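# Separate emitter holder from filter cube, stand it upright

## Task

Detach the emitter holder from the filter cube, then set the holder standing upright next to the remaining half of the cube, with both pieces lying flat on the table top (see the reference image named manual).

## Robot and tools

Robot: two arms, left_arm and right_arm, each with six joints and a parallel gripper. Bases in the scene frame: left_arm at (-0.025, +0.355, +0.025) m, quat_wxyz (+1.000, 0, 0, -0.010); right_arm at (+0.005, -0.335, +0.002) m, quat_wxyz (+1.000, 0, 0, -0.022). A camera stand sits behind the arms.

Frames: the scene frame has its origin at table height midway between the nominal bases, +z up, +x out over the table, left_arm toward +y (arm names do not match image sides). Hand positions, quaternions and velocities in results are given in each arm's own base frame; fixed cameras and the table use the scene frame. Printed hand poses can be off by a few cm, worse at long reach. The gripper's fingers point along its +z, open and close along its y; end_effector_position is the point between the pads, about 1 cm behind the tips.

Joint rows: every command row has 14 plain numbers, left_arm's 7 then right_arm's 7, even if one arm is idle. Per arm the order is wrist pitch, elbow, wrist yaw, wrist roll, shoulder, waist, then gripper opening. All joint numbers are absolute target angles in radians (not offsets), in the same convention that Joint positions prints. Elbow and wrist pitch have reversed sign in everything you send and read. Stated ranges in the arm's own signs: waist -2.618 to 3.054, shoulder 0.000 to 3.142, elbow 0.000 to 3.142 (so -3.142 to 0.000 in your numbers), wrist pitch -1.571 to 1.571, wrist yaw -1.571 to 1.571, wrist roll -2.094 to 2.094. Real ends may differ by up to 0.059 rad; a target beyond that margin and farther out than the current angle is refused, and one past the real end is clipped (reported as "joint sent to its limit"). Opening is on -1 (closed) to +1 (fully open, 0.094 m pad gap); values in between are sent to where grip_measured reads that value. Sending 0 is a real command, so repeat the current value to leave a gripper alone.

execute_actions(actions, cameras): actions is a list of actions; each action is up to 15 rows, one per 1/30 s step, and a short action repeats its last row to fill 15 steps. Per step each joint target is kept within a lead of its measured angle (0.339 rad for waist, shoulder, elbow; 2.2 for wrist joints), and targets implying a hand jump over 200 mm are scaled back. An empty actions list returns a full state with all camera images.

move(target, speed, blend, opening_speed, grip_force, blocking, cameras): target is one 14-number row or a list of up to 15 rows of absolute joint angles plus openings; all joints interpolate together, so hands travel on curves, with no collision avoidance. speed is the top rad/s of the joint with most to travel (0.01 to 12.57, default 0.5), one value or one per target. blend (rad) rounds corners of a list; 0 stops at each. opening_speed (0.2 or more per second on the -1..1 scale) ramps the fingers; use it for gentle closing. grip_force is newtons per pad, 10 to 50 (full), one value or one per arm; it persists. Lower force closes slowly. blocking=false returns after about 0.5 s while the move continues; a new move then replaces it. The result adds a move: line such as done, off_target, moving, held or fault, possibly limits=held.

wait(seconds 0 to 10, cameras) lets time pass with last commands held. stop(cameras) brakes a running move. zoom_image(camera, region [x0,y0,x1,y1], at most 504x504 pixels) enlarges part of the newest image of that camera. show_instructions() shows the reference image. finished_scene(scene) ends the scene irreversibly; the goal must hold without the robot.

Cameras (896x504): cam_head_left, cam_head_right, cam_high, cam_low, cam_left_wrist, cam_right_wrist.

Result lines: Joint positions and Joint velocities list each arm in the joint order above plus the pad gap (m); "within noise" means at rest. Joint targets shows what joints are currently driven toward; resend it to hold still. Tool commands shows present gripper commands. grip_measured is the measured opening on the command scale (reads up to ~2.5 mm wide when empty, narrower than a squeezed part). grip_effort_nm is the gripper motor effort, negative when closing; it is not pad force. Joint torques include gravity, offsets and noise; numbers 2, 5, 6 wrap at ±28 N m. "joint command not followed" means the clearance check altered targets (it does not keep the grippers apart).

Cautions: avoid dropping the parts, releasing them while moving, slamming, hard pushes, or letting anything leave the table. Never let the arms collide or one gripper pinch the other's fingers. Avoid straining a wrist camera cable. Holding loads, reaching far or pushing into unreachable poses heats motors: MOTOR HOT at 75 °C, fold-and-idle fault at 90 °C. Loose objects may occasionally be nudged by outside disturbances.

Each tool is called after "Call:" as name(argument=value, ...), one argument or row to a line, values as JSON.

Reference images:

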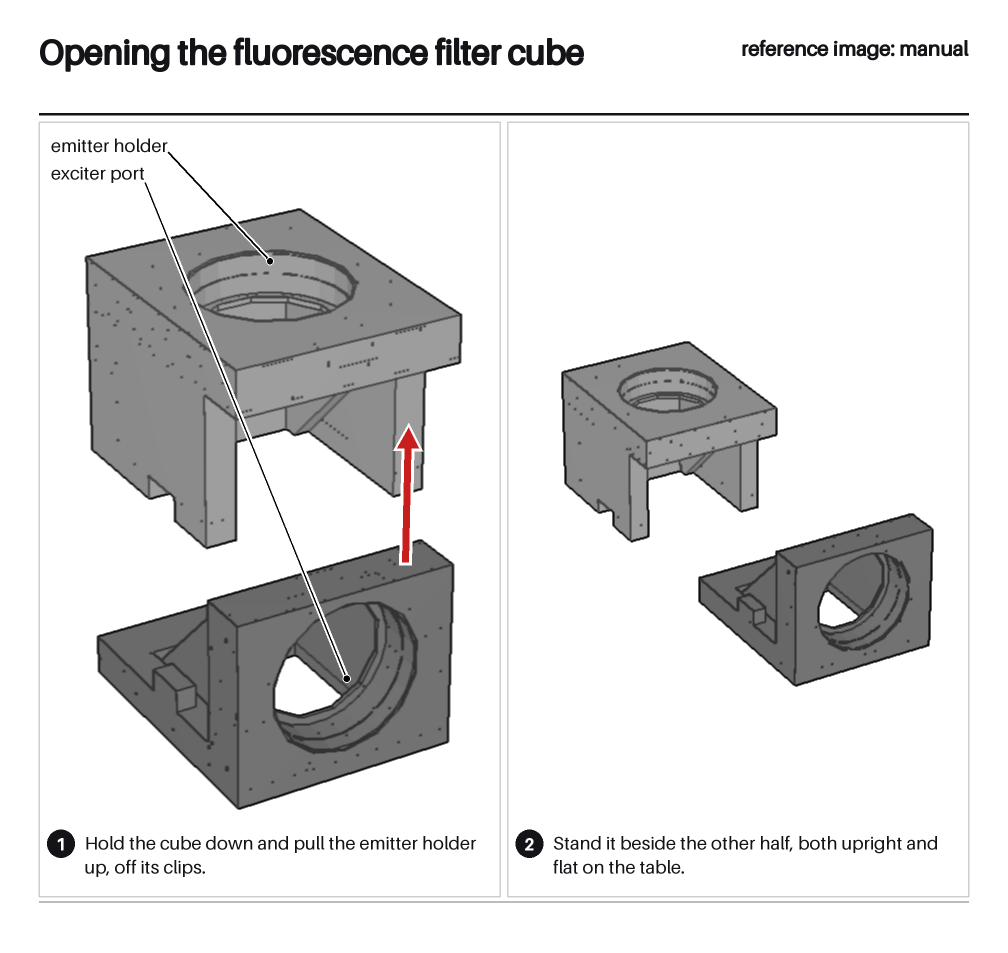

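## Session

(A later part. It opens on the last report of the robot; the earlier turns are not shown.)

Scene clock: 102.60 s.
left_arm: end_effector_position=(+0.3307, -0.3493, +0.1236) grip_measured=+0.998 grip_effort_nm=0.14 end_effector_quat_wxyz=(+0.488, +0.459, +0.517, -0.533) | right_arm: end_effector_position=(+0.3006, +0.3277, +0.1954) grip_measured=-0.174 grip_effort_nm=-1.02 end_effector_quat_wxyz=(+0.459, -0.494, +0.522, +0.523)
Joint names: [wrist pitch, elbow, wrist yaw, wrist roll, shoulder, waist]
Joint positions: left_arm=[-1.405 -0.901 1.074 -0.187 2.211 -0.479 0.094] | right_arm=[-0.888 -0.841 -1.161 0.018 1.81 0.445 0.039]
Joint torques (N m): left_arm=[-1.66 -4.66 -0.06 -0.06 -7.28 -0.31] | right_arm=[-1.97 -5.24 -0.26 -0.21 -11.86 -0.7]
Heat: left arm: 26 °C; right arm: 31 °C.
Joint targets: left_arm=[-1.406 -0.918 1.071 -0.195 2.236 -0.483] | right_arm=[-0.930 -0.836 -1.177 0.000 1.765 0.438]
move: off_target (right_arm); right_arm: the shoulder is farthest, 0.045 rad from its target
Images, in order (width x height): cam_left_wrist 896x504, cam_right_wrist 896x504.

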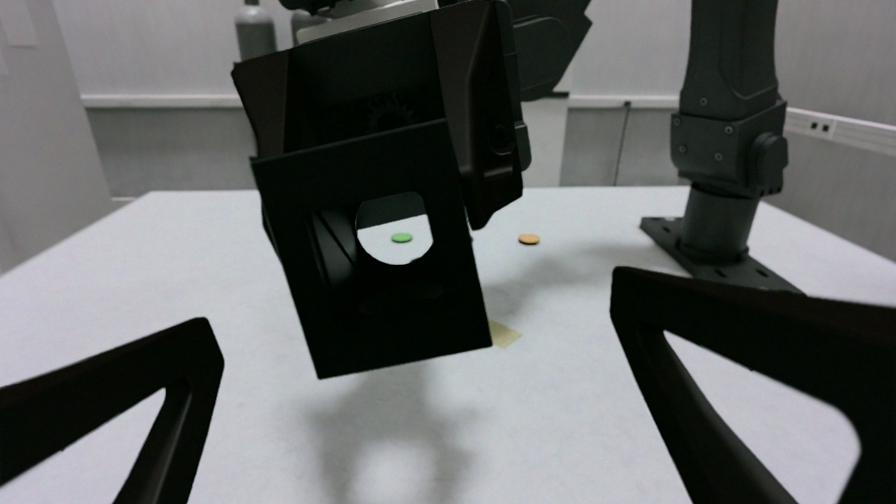

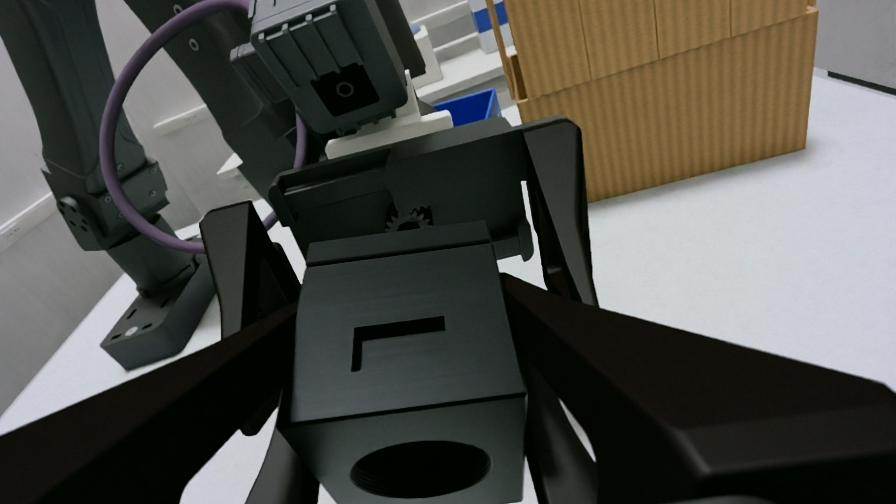

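Call:
move(
  target=[
    [-1.40,-0.967,1.031,-0.245,2.279,-0.523,1,-0.93,-0.836,-1.177,0,1.765,0.438,-0.7],
    [-1.40,-0.967,1.031,-0.245,2.279,-0.523,-0.05,-0.93,-0.836,-1.177,0,1.765,0.438,-0.7],
  ],
  speed=0.3,
  opening_speed=1.2,
  cameras=["cam_left_wrist","cam_right_wrist"],
)

Scene clock: 105.70 s.
left_arm: end_effector_position=(+0.3326, -0.3671, +0.1187) grip_measured=-0.048 grip_effort_nm=-0.03 end_effector_quat_wxyz=(+0.476, +0.444, +0.527, -0.546) | right_arm: end_effector_position=(+0.3006, +0.3277, +0.1954) grip_measured=-0.174 grip_effort_nm=-1.02 end_effector_quat_wxyz=(+0.459, -0.494, +0.522, +0.523)
Joint names: [wrist pitch, elbow, wrist yaw, wrist roll, shoulder, waist]
Joint positions: left_arm=[-1.404 -0.949 1.033 -0.238 2.254 -0.519 0.045] | right_arm=[-0.888 -0.841 -1.161 0.018 1.81 0.445 0.039]
Joint torques (N m): left_arm=[-1.62 -4.83 -0.09 -0.11 -7.6 -0.27] | right_arm=[-1.98 -5.26 -0.25 -0.19 -11.81 -0.64]
Heat: left arm: 26 °C; right arm: 31 °C.
Joint targets: left_arm=[-1.400 -0.967 1.031 -0.245 2.279 -0.523] | right_arm=[-0.930 -0.836 -1.177 0.000 1.765 0.438]
move: off_target (right_arm); right_arm: the shoulder is farthest, 0.045 rad from its target
Images, in order (width x height): cam_left_wrist 896x504, cam_right_wrist 896x504.

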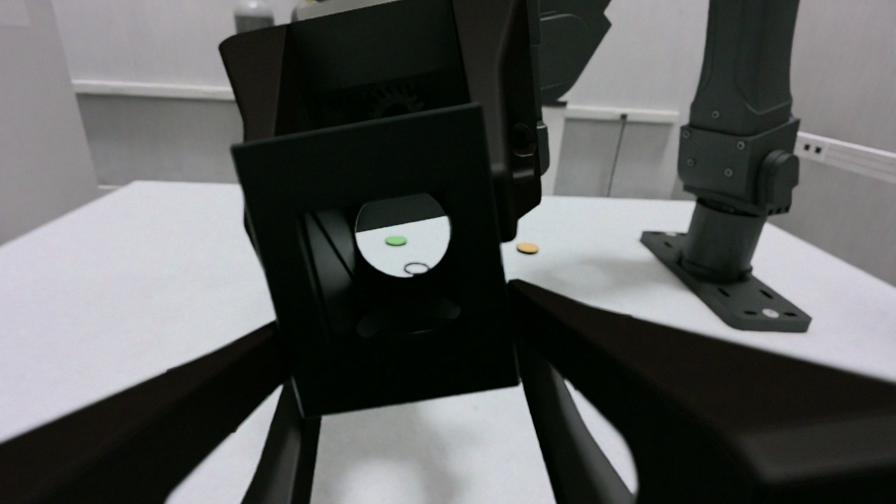

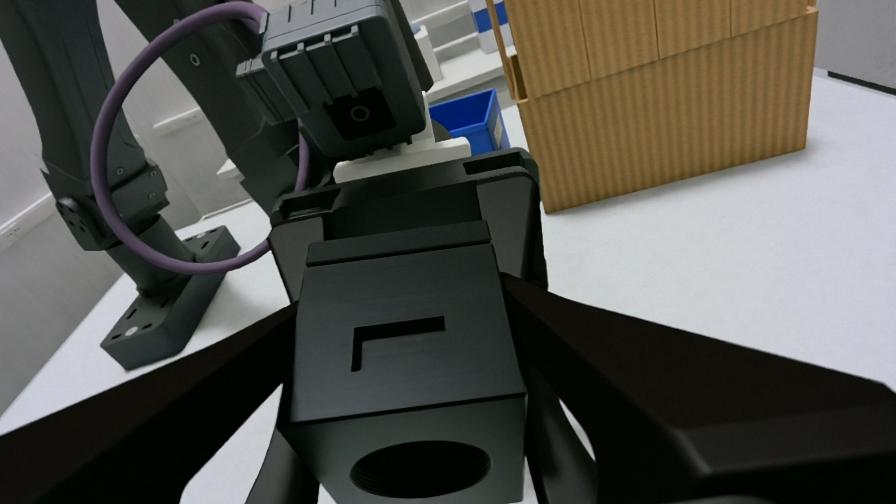

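Call:
move(
  target=[
    [-1.417,-0.968,1.031,-0.265,2.297,-0.523,-0.05,-0.93,-0.836,-1.177,0,1.765,0.438,-0.7],
    [-1.417,-0.968,1.031,-0.265,2.297,-0.523,-0.5,-0.93,-0.836,-1.177,0,1.765,0.438,-0.7],
  ],
  speed=0.3,
  opening_speed=0.5,
  cameras=["cam_left_wrist","cam_right_wrist"],
)

Scene clock: 108.47 s.
left_arm: end_effector_position=(+0.3321, -0.3671, +0.1104) grip_measured=-0.187 grip_effort_nm=-0.98 end_effector_quat_wxyz=(+0.464, +0.437, +0.537, -0.553) | right_arm: end_effector_position=(+0.3010, +0.3277, +0.1955) grip_measured=-0.174 grip_effort_nm=-1.02 end_effector_quat_wxyz=(+0.461, -0.494, +0.522, +0.521)
Joint names: [wrist pitch, elbow, wrist yaw, wrist roll, shoulder, waist]
Joint positions: left_arm=[-1.404 -0.949 1.035 -0.259 2.272 -0.519 0.038] | right_arm=[-0.889 -0.841 -1.159 0.014 1.81 0.445 0.039]
Joint torques (N m): left_arm=[-1.8 -4.75 -0.1 -0.1 -7.62 -0.34] | right_arm=[-1.98 -5.22 -0.29 -0.17 -11.86 -0.7]
Heat: left arm: 26 °C; right arm: 30 °C.
Joint targets: left_arm=[-1.417 -0.968 1.031 -0.265 2.297 -0.523] | right_arm=[-0.930 -0.836 -1.177 0.000 1.765 0.438]
move: off_target (right_arm); right_arm: the shoulder is farthest, 0.045 rad from its target
Images, in order (width x height): cam_left_wrist 896x504, cam_right_wrist 896x504.

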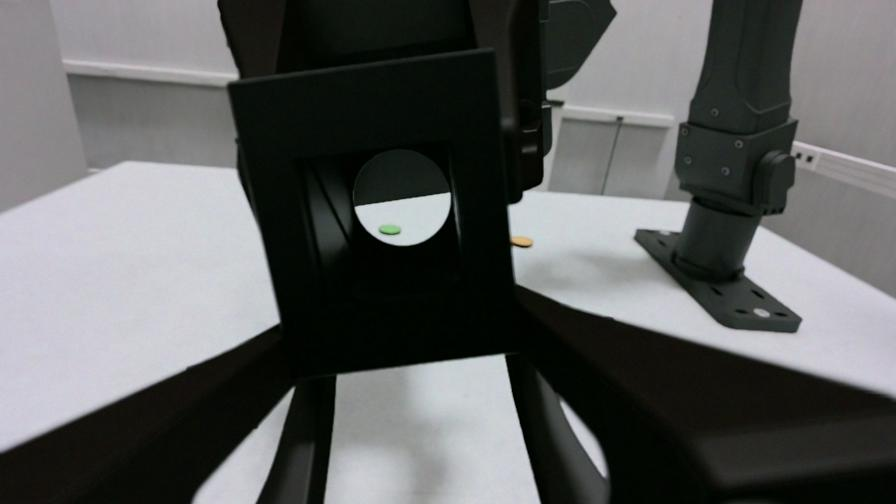

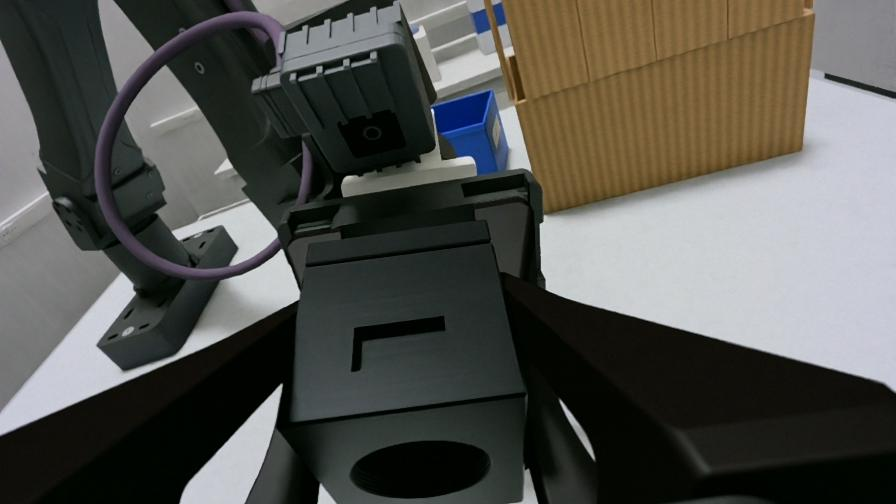

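Call:
move(
  target=[
    [-1.486,-0.852,1.143,-0.265,2.250,-0.411,-0.6,-0.951,-0.753,-1.31,0,1.703,0.305,-0.7],
  ],
  speed=0.12,
  cameras=["cam_left_wrist","cam_right_wrist","cam_head_left"],
)

Scene clock: 111.03 s.
left_arm: end_effector_position=(+0.3143, -0.3632, +0.1072) grip_measured=-0.191 grip_effort_nm=-0.98 end_effector_quat_wxyz=(+0.451, +0.449, +0.528, -0.563) | right_arm: end_effector_position=(+0.2857, +0.3185, +0.1919) grip_measured=-0.174 grip_effort_nm=-1.02 end_effector_quat_wxyz=(-0.456, +0.500, -0.515, -0.526)
Joint names: [wrist pitch, elbow, wrist yaw, wrist roll, shoulder, waist]
Joint positions: left_arm=[-1.448 -0.902 1.075 -0.265 2.265 -0.523 0.038] | right_arm=[-0.918 -0.775 -1.192 0.01 1.776 0.435 0.039]
Joint torques (N m): left_arm=[-2.06 0.62 0.63 -0.02 -10.13 9.06] | right_arm=[-1.86 -3.44 -1.48 -0.12 -13.86 -11.14]
Heat: left arm: 26 °C; right arm: 30 °C.
Joint targets: left_arm=[-1.486 -0.852 1.143 -0.265 2.250 -0.411] | right_arm=[-0.951 -0.753 -1.310 0.000 1.703 0.305]
move: off_target (left_arm, right_arm); left_arm: the waist is farthest, 0.112 rad from its target; right_arm: the waist is farthest, 0.130 rad from its target
Images, in order (width x height): cam_head_left 896x504, cam_left_wrist 896x504, cam_right_wrist 896x504.

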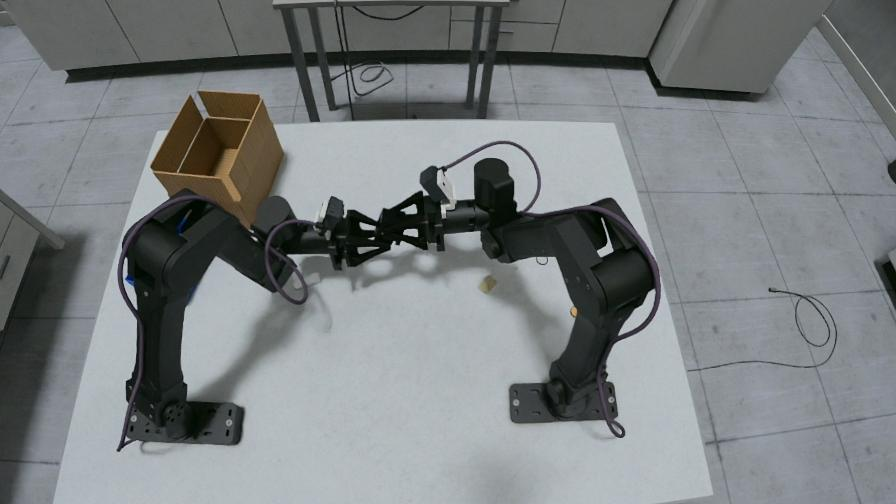

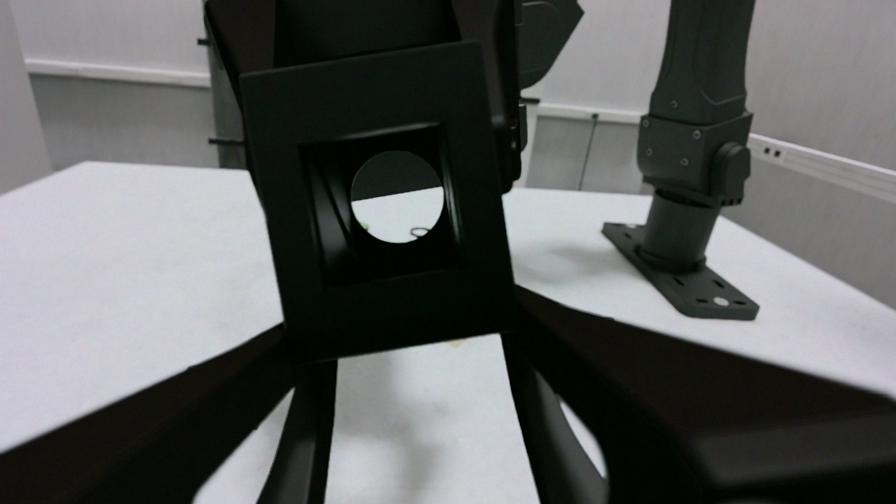

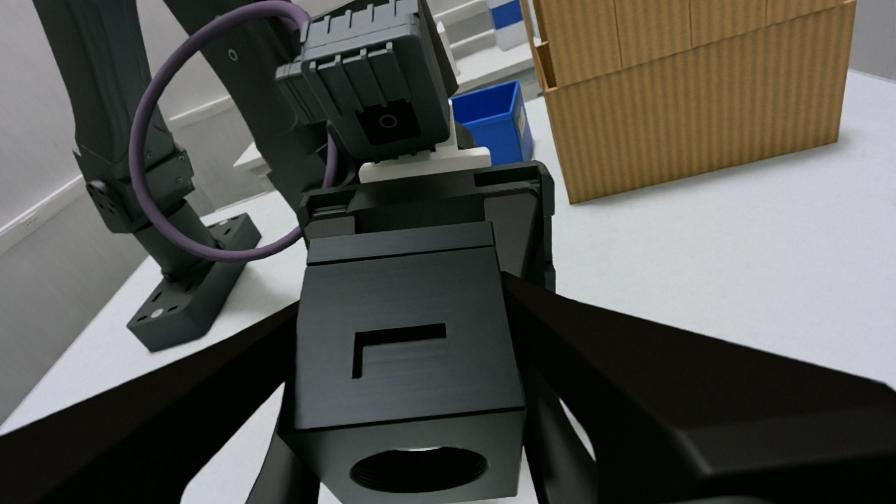

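Call:
move(
  target=[
    [-1.50,-0.852,1.223,-0.265,2.250,-0.321,-0.7,-0.951,-0.753,-1.41,0,1.703,0.205,-0.8],
  ],
  speed=0.1,
  cameras=["cam_left_wrist","cam_right_wrist"],
)

Scene clock: 112.73 s.
left_arm: end_effector_position=(+0.3146, -0.3642, +0.1104) grip_measured=-0.192 grip_effort_nm=-0.98 end_effector_quat_wxyz=(+0.452, +0.452, +0.522, -0.564) | right_arm: end_effector_position=(+0.2867, +0.3099, +0.1949) grip_measured=-0.174 grip_effort_nm=-1.02 end_effector_quat_wxyz=(-0.458, +0.506, -0.505, -0.529)
Joint names: [wrist pitch, elbow, wrist yaw, wrist roll, shoulder, waist]
Joint positions: left_arm=[-1.45 -0.912 1.084 -0.268 2.264 -0.523 0.038] | right_arm=[-0.936 -0.775 -1.236 0.01 1.776 0.406 0.039]
Joint torques (N m): left_arm=[-2.17 1.42 1.39 0.01 -10.22 16.28] | right_arm=[-1.67 -3.4 -2.11 -0.1 -13.83 -17.35]
Heat: left arm: 27 °C; right arm: 31 °C.
Joint targets: left_arm=[-1.500 -0.852 1.223 -0.265 2.250 -0.321] | right_arm=[-0.951 -0.753 -1.410 0.000 1.703 0.205]
move: off_target (left_arm, right_arm); left_arm: the waist is farthest, 0.202 rad from its target; right_arm: the waist is farthest, 0.201 rad from its target
Images, in order (width x height): cam_left_wrist 896x504, cam_right_wrist 896x504.

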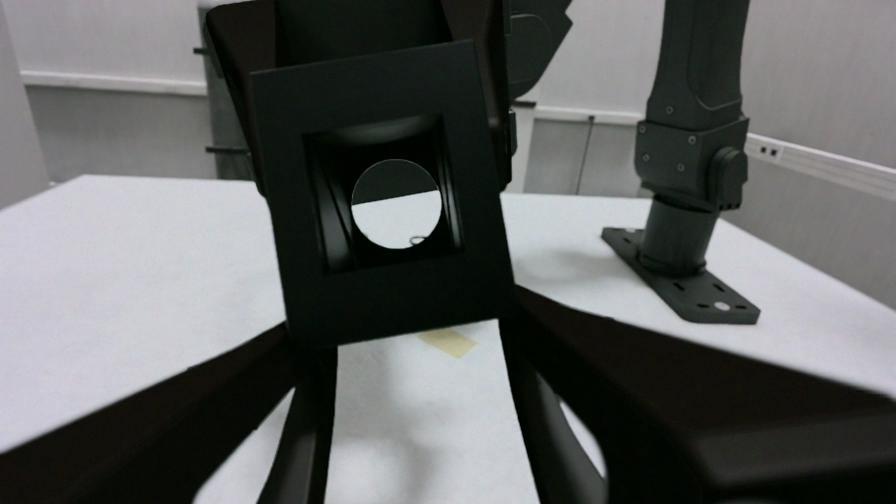

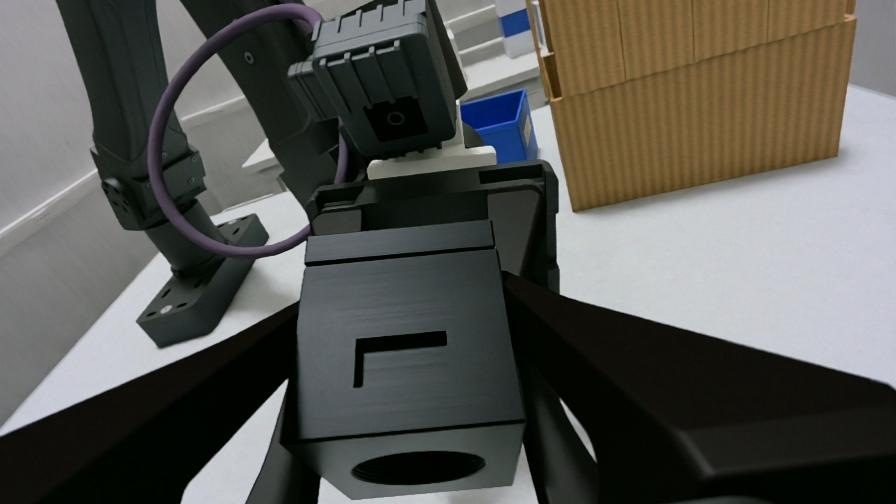

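Call:
move(
  target=[
    [-1.50,-0.852,1.30,-0.265,2.250,-0.24,-1,-0.951,-0.753,-1.47,0,1.703,0.125,-1],
  ],
  speed=0.1,
  cameras=["cam_left_wrist","cam_right_wrist"],
)

Scene clock: 114.57 s.
left_arm: end_effector_position=(+0.3561, -0.2651, +0.1007) grip_measured=-0.200 grip_effort_nm=-0.98 end_effector_quat_wxyz=(+0.458, +0.429, +0.555, -0.546) | right_arm: end_effector_position=(+0.3179, +0.2197, +0.2048) grip_measured=-0.177 grip_effort_nm=-1.02 end_effector_quat_wxyz=(+0.486, -0.490, +0.512, +0.511)
Joint names: [wrist pitch, elbow, wrist yaw, wrist roll, shoulder, waist]
Joint positions: left_arm=[-1.452 -0.86 1.289 -0.273 2.252 -0.241 0.038] | right_arm=[-0.935 -0.76 -1.454 0.003 1.74 0.12 0.039]
Joint torques (N m): left_arm=[-2.04 -2.28 0.06 0.06 -8.83 0.1] | right_arm=[-1.52 -4.86 -0.23 -0.05 -10.28 0.4]
Heat: left arm: 27 °C; right arm: 30 °C.
Joint targets: left_arm=[-1.500 -0.852 1.300 -0.265 2.250 -0.240] | right_arm=[-0.951 -0.753 -1.470 0.000 1.703 0.125]
move: off_target (left_arm, right_arm); left_arm: the wrist pitch is farthest, 0.048 rad from its target; right_arm: the shoulder is farthest, 0.037 rad from its target
Images, in order (width x height): cam_left_wrist 896x504, cam_right_wrist 896x504.

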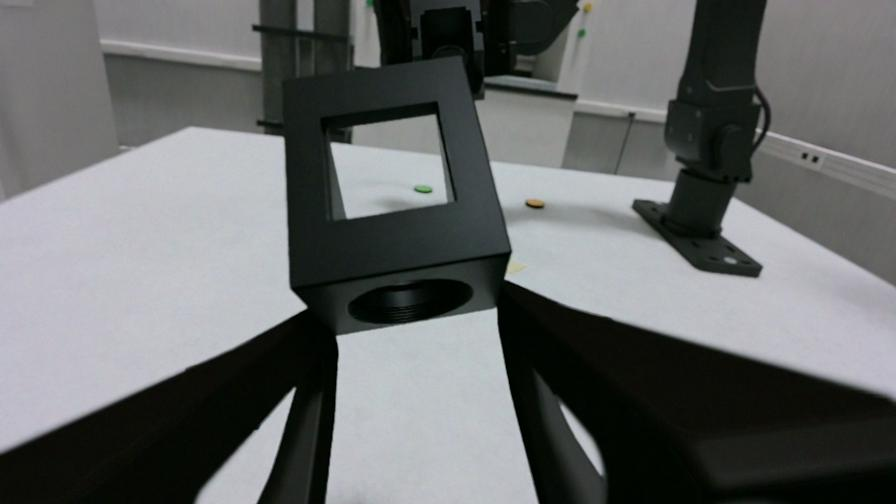

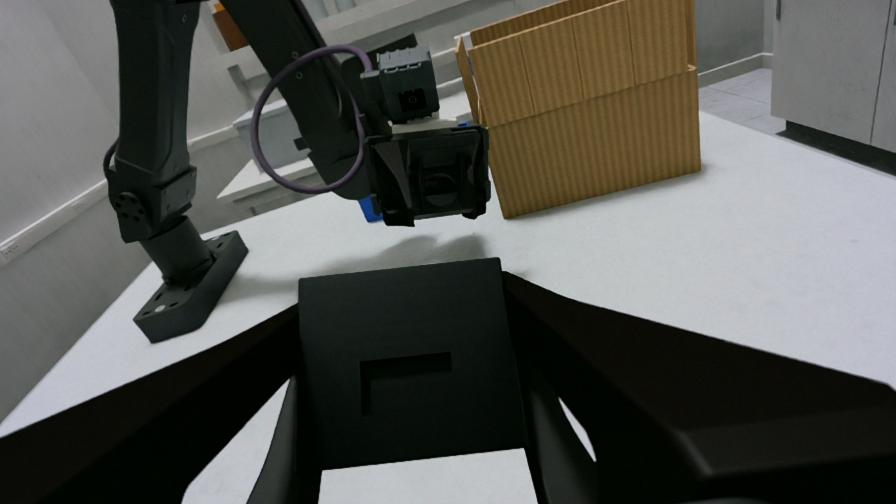

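Call:
move(
  target=[
    [-1.50,-0.852,1.30,-0.265,2.250,-0.24,-0.6,0.984,-1.319,0,0,1.7,0.7255,-0.6],
    [-1.50,-0.852,1.30,-0.265,2.250,-0.24,-0.6,1.214,-1.4956,0,0,1.852,0.7255,-0.6],
  ],
  speed=0.8,
  blend=0.2,
  cameras=["cam_left_wrist","cam_right_wrist","cam_low"],
)

Call:
zoom_image(
  camera="cam_low",
  region=[420, 210, 540, 290],
)

Call:
zoom_image(
  camera="cam_right_wrist",
  region=[260, 200, 560, 500],
)

Scene clock: 121.50 s.
left_arm: end_effector_position=(+0.3561, -0.2651, +0.1007) grip_measured=-0.200 grip_effort_nm=-0.98 end_effector_quat_wxyz=(+0.458, +0.429, +0.555, -0.546) | right_arm: end_effector_position=(+0.2565, +0.2286, +0.0882) grip_measured=-0.178 grip_effort_nm=-1.02 end_effector_quat_wxyz=(+0.004, -0.350, +0.937, +0.006)
Joint names: [wrist pitch, elbow, wrist yaw, wrist roll, shoulder, waist]
Joint positions: left_arm=[-1.452 -0.86 1.289 -0.273 2.252 -0.241 0.038] | right_arm=[1.182 -1.466 -0.008 0.005 1.842 0.721 0.039]
Joint torques (N m): left_arm=[-2.03 -2.22 0.06 0.06 -8.8 0.12] | right_arm=[0.03 -8.91 0.09 -0.07 -7.73 0.35]
Heat: left arm: 27 °C; right arm: 29 °C.
Joint targets: left_arm=[-1.500 -0.852 1.300 -0.265 2.250 -0.240] | right_arm=[1.214 -1.496 0.000 0.000 1.852 0.725]
move: off_target (left_arm); blend cut to 0 rad at target 1; left_arm: the wrist pitch is farthest, 0.048 rad from its target
Images, in order (width x height): cam_low 896x504, cam_left_wrist 896x504, cam_right_wrist 896x504.

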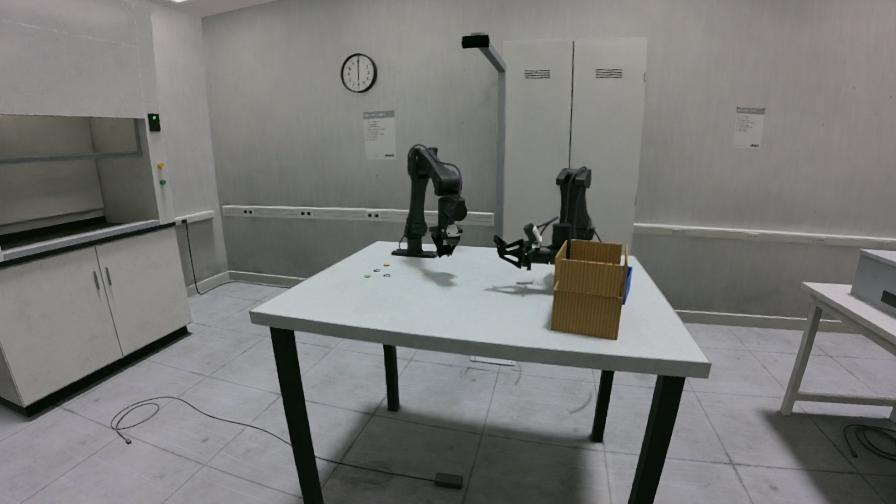

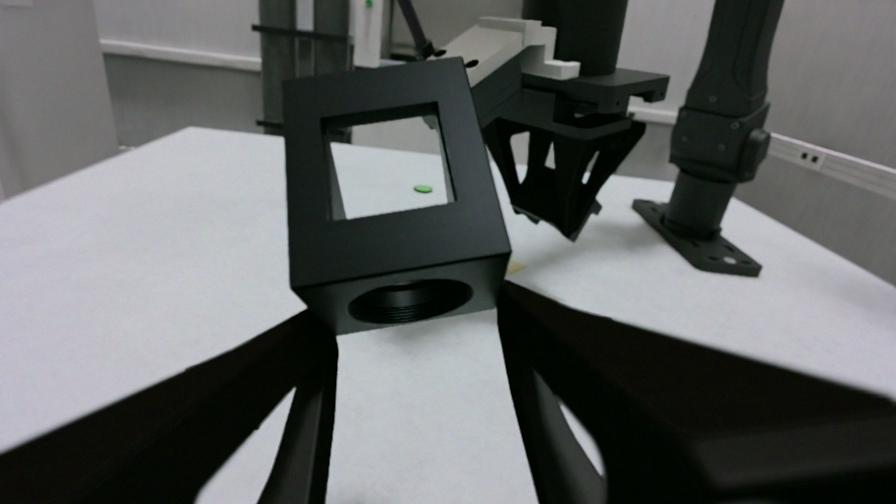

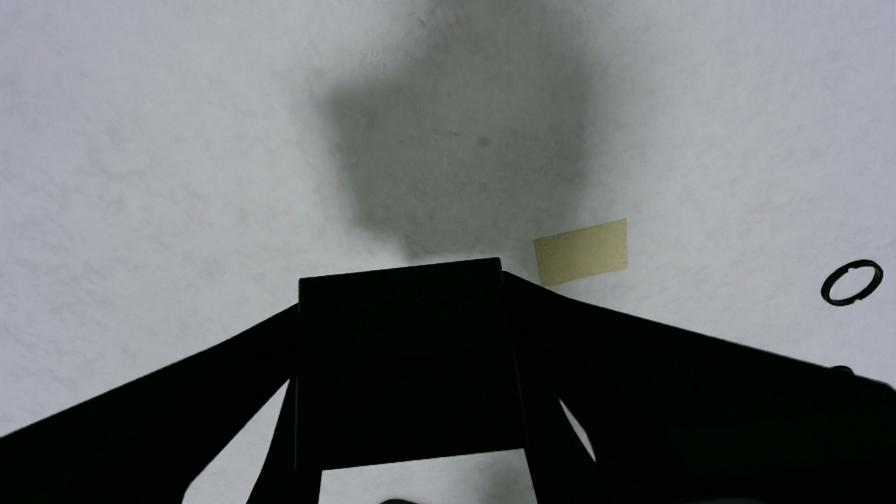

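Scaled by 4.200 from the camera's 896x504 image, which has a finer 1280x720 frame.

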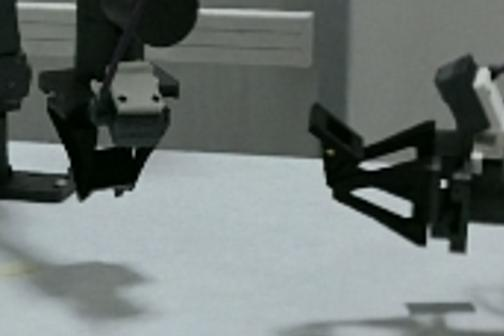

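Scaled by 1.680 from the camera's 896x504 image, which has a finer 1280x720 frame.

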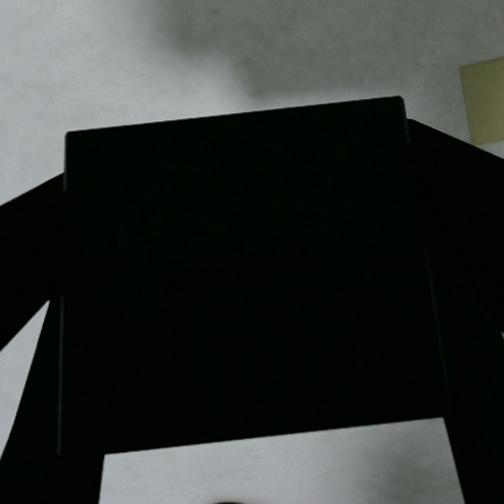

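Call:
zoom_image(
  camera="cam_left_wrist",
  region=[460, 90, 680, 260],
)

Scaled by 2.291 from the camera's 896x504 image, which has a finer 1280x720 frame.

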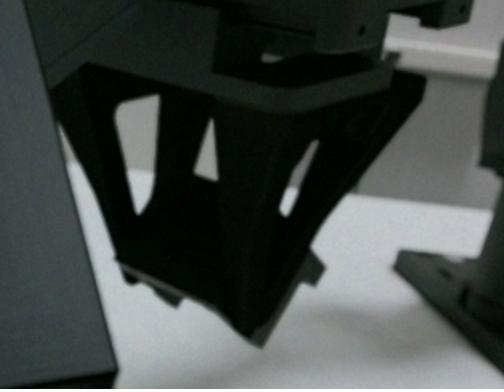

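Call:
move(
  target=[-1.50,-0.852,1.30,-0.265,2.250,-0.24,-0.6,1.555,-1.412,0,0,1.956,0.7255,-0.6],
  speed=0.4,
  cameras=["cam_left_wrist","cam_right_wrist","cam_high"],
)

Call:
zoom_image(
  camera="cam_left_wrist",
  region=[460, 90, 700, 290],
)

Scene clock: 125.37 s.
left_arm: end_effector_position=(+0.3561, -0.2651, +0.1007) grip_measured=-0.200 grip_effort_nm=-0.98 end_effector_quat_wxyz=(+0.458, +0.429, +0.555, -0.546) | right_arm: end_effector_position=(+0.1831, +0.1640, +0.0701) grip_measured=-0.178 grip_effort_nm=-1.02 end_effector_quat_wxyz=(-0.216, -0.340, +0.912, -0.078)
Joint names: [wrist pitch, elbow, wrist yaw, wrist roll, shoulder, waist]
Joint positions: left_arm=[-1.452 -0.86 1.289 -0.273 2.252 -0.241 0.038] | right_arm=[1.51 -1.419 -0.008 0.005 1.942 0.721 0.039]
Joint torques (N m): left_arm=[-2.04 -2.26 0.06 0.07 -8.84 0.14] | right_arm=[1.04 -4.29 0.07 -0.07 -7.31 0.32]
Heat: left arm: 27 °C; right arm: 28 °C.
Joint targets: left_arm=[-1.500 -0.852 1.300 -0.265 2.250 -0.240] | right_arm=[1.555 -1.412 0.000 0.000 1.956 0.725]
move: off_target (left_arm, right_arm); left_arm: the wrist pitch is farthest, 0.048 rad from its target; right_arm: the wrist pitch is farthest, 0.045 rad from its target
Images, in order (width x height): cam_high 896x504, cam_left_wrist 896x504, cam_right_wrist 896x504.

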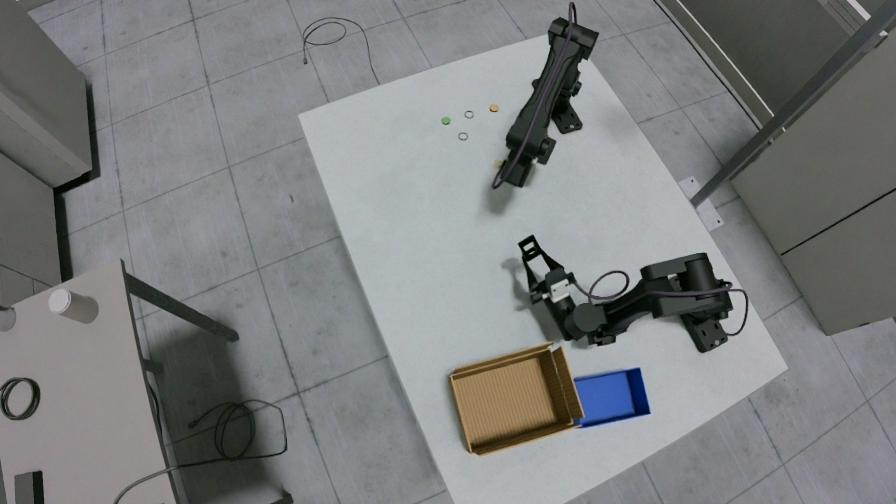

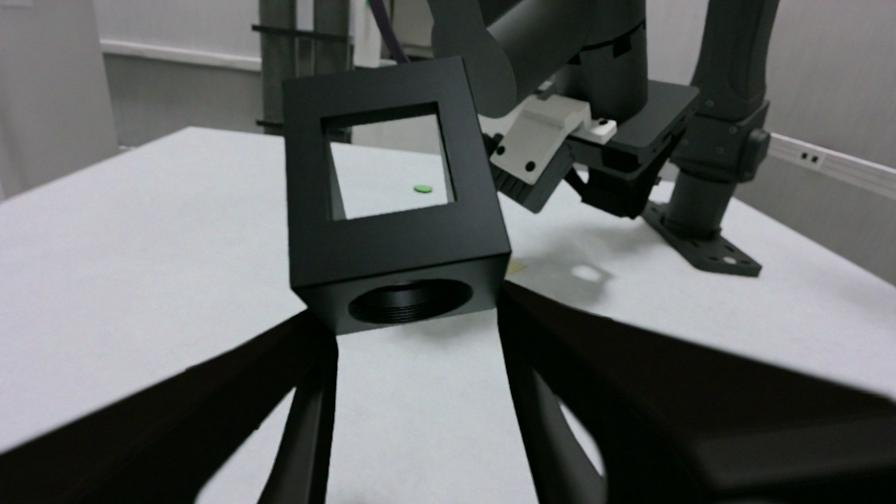

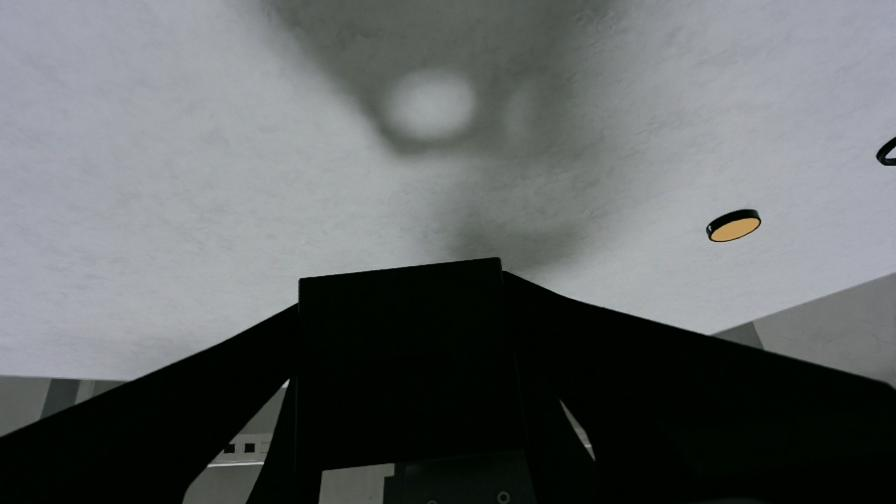

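Scaled by 2.100 from the camera's 896x504 image, which has a finer 1280x720 frame.

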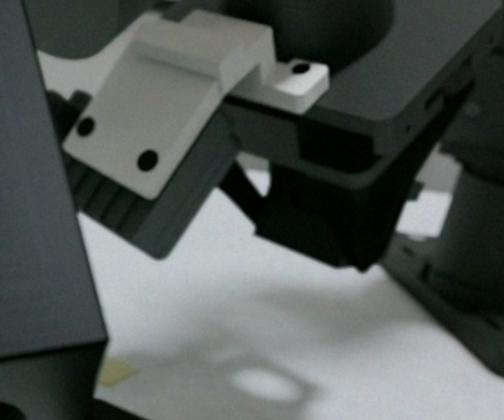

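Call:
move(
  target=[
    [-1.50,-0.852,1.30,-0.265,2.250,-0.24,-0.6,1.409,-1.3214,0,0,2.012,0.7255,-0.6],
    [-1.50,-0.852,1.30,-0.265,2.250,-0.24,-0.6,1.3445,-1.2886,0,0,2.044,0.7255,-0.6],
  ],
  speed=[0.3,0.06],
  grip_force=[50,15],
  cameras=["cam_left_wrist","cam_right_wrist"],
)

Call:
zoom_image(
  camera="cam_left_wrist",
  region=[460, 90, 700, 290],
)

Scene clock: 128.83 s.
left_arm: end_effector_position=(+0.3561, -0.2651, +0.1007) grip_measured=-0.200 grip_effort_nm=-0.98 end_effector_quat_wxyz=(+0.458, +0.429, +0.555, -0.546) | right_arm: end_effector_position=(+0.1803, +0.1615, +0.0152) grip_measured=-0.165 grip_effort_nm=-0.39 end_effector_quat_wxyz=(-0.225, -0.339, +0.910, -0.081)
Joint names: [wrist pitch, elbow, wrist yaw, wrist roll, shoulder, waist]
Joint positions: left_arm=[-1.452 -0.86 1.289 -0.273 2.252 -0.241 0.038] | right_arm=[1.325 -1.297 -0.008 0.005 2.027 0.721 0.039]
Joint torques (N m): left_arm=[-2.05 -2.25 0.07 0.06 -8.84 0.17] | right_arm=[0.83 -3.58 0.09 -0.06 -7.36 0.36]
Heat: left arm: 27 °C; right arm: 28 °C.
Joint targets: left_arm=[-1.500 -0.852 1.300 -0.265 2.250 -0.240] | right_arm=[1.345 -1.288 0.000 0.000 2.044 0.725]
grip_force (N): 50, 15
move: off_target (left_arm); left_arm: the wrist pitch is farthest, 0.048 rad from its target
Images, in order (width x height): cam_left_wrist 896x504, cam_right_wrist 896x504.

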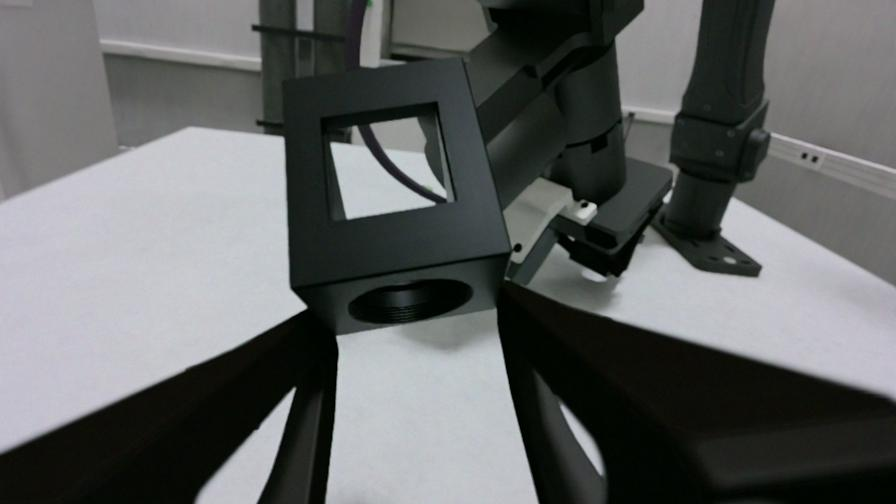

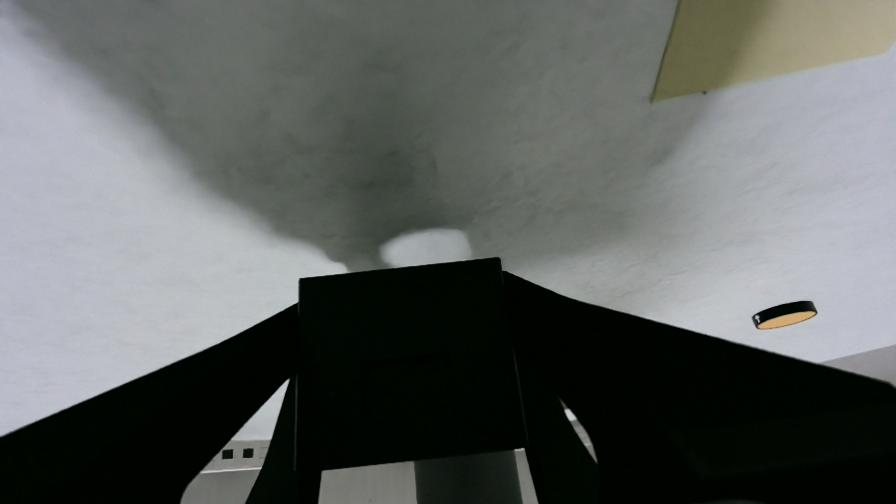

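Scaled by 2.100 from the camera's 896x504 image, which has a finer 1280x720 frame.

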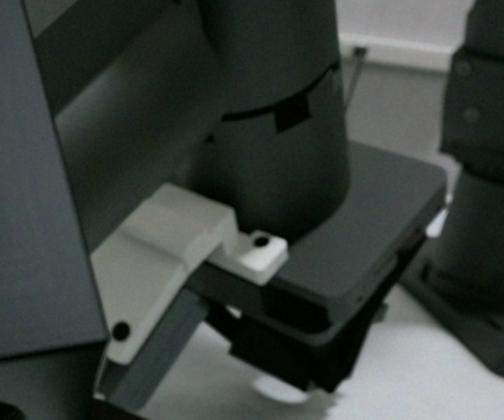

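Call:
move(
  target=[-1.50,-0.852,1.30,-0.265,2.250,-0.24,-0.6,1.312,-1.272,0,0,2.060,0.7255,-0.6],
  speed=0.05,
  cameras=["cam_right_wrist","cam_head_left"],
)

Call:
zoom_image(
  camera="cam_head_left",
  region=[420, 230, 580, 350],
)

Scene clock: 131.73 s.
left_arm: end_effector_position=(+0.3561, -0.2651, +0.1007) grip_measured=-0.200 grip_effort_nm=-0.98 end_effector_quat_wxyz=(+0.458, +0.429, +0.555, -0.546) | right_arm: end_effector_position=(+0.1802, +0.1614, +0.0062) grip_measured=-0.165 grip_effort_nm=-0.39 end_effector_quat_wxyz=(-0.225, -0.339, +0.910, -0.081)
Joint names: [wrist pitch, elbow, wrist yaw, wrist roll, shoulder, waist]
Joint positions: left_arm=[-1.452 -0.86 1.289 -0.273 2.252 -0.241 0.038] | right_arm=[1.292 -1.28 -0.008 0.005 2.043 0.721 0.039]
Joint torques (N m): left_arm=[-2.06 -2.22 0.07 0.07 -8.88 0.18] | right_arm=[0.82 -3.49 0.1 -0.08 -7.32 0.34]
Heat: left arm: 27 °C; right arm: 28 °C.
Joint targets: left_arm=[-1.500 -0.852 1.300 -0.265 2.250 -0.240] | right_arm=[1.312 -1.272 0.000 0.000 2.060 0.725]
grip_force (N): 50, 15
move: off_target (left_arm); left_arm: the wrist pitch is farthest, 0.048 rad from its target
Images, in order (width x height): cam_head_left 896x504, cam_right_wrist 896x504.

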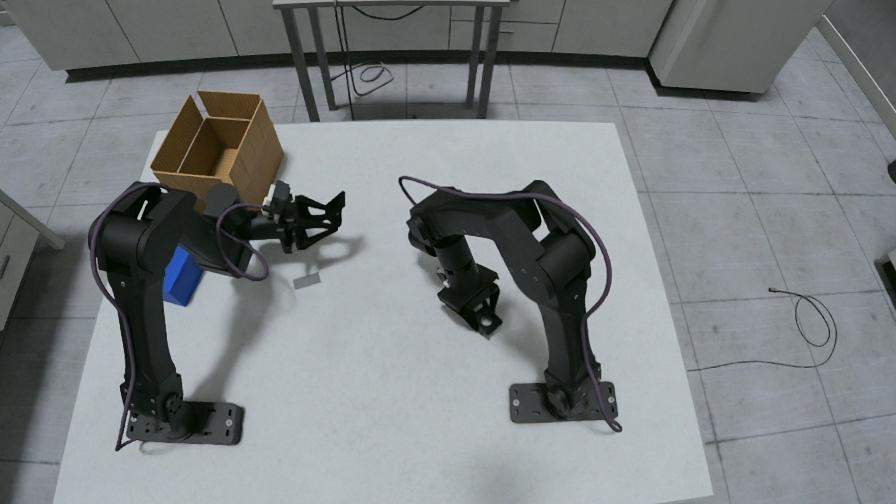

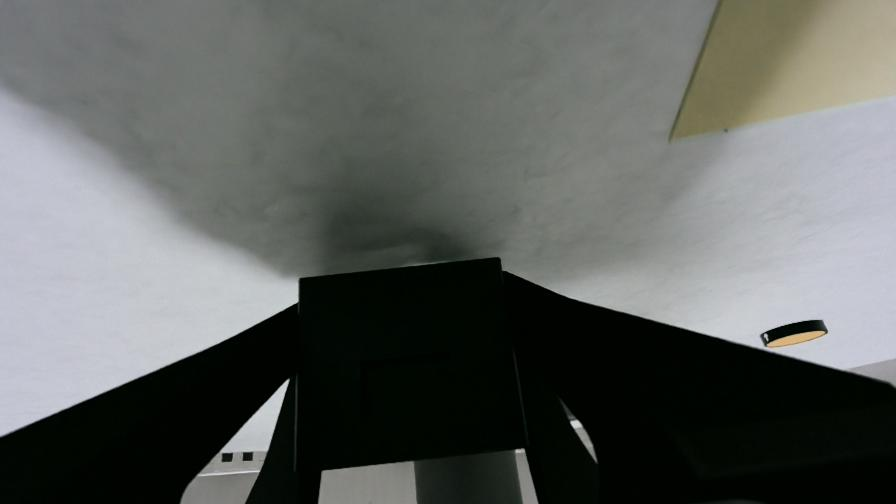

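Scaled by 3.150 from the camera's 896x504 image, which has a finer 1280x720 frame.

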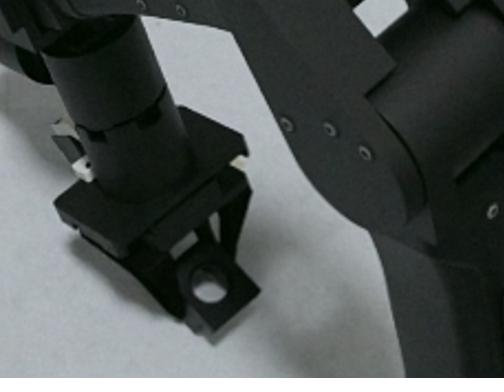

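Call:
move(
  target=[-1.50,-0.852,1.30,-0.265,2.250,-0.24,-0.6,1.268,-1.250,0,0,2.082,0.7255,-0.6],
  speed=0.05,
  cameras=["cam_right_wrist","cam_head_left"],
)

Call:
zoom_image(
  camera="cam_head_left",
  region=[420, 230, 580, 350],
)

Scene clock: 133.23 s.
left_arm: end_effector_position=(+0.3561, -0.2651, +0.1007) grip_measured=-0.200 grip_effort_nm=-0.98 end_effector_quat_wxyz=(+0.458, +0.429, +0.555, -0.546) | right_arm: end_effector_position=(+0.1783, +0.1594, +0.0012) grip_measured=-0.165 grip_effort_nm=-0.38 end_effector_quat_wxyz=(-0.229, -0.339, +0.909, -0.084)
Joint names: [wrist pitch, elbow, wrist yaw, wrist roll, shoulder, waist]
Joint positions: left_arm=[-1.452 -0.86 1.289 -0.273 2.252 -0.241 0.038] | right_arm=[1.278 -1.267 -0.006 0.005 2.052 0.721 0.039]
Joint torques (N m): left_arm=[-2.04 -2.26 0.07 0.07 -8.8 0.12] | right_arm=[0.56 -2.56 0.04 -0.06 -6.28 0.28]
Heat: left arm: 28 °C; right arm: 27 °C.
Joint targets: left_arm=[-1.500 -0.852 1.300 -0.265 2.250 -0.240] | right_arm=[1.268 -1.250 0.000 0.000 2.082 0.725]
grip_force (N): 50, 15
move: off_target (left_arm); left_arm: the wrist pitch is farthest, 0.048 rad from its target
Images, in order (width x height): cam_head_left 896x504, cam_right_wrist 896x504.

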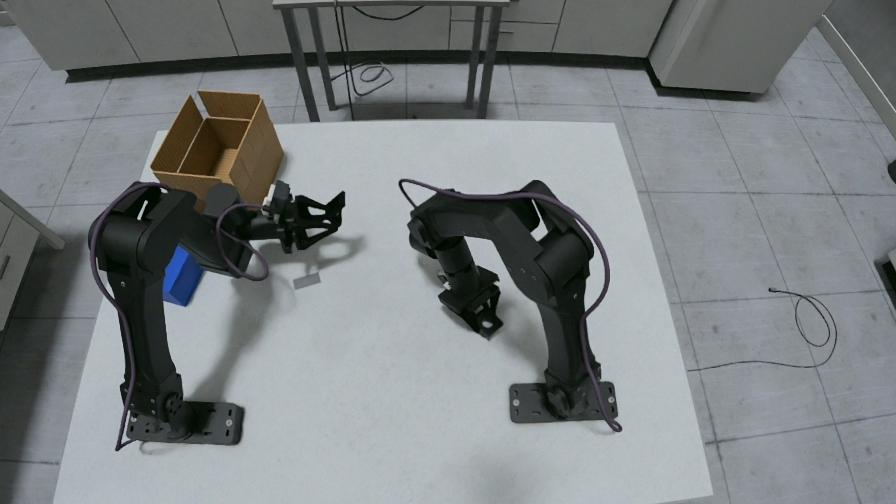

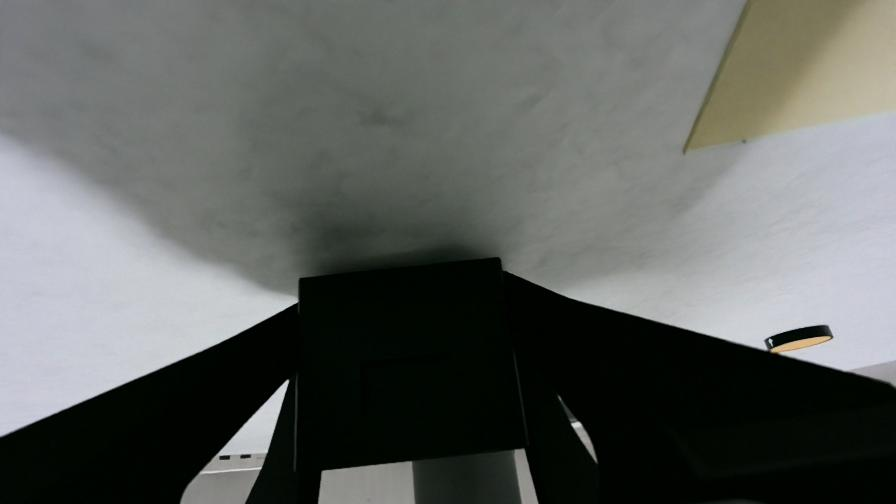

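Scaled by 3.150 from the camera's 896x504 image, which has a finer 1280x720 frame.

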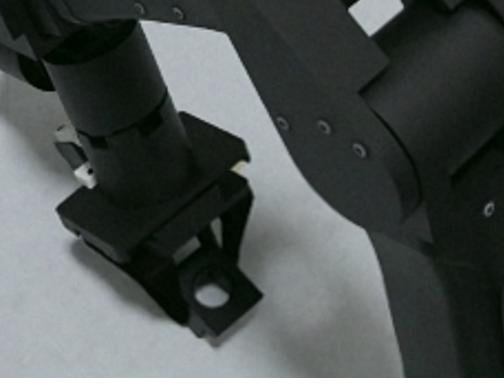

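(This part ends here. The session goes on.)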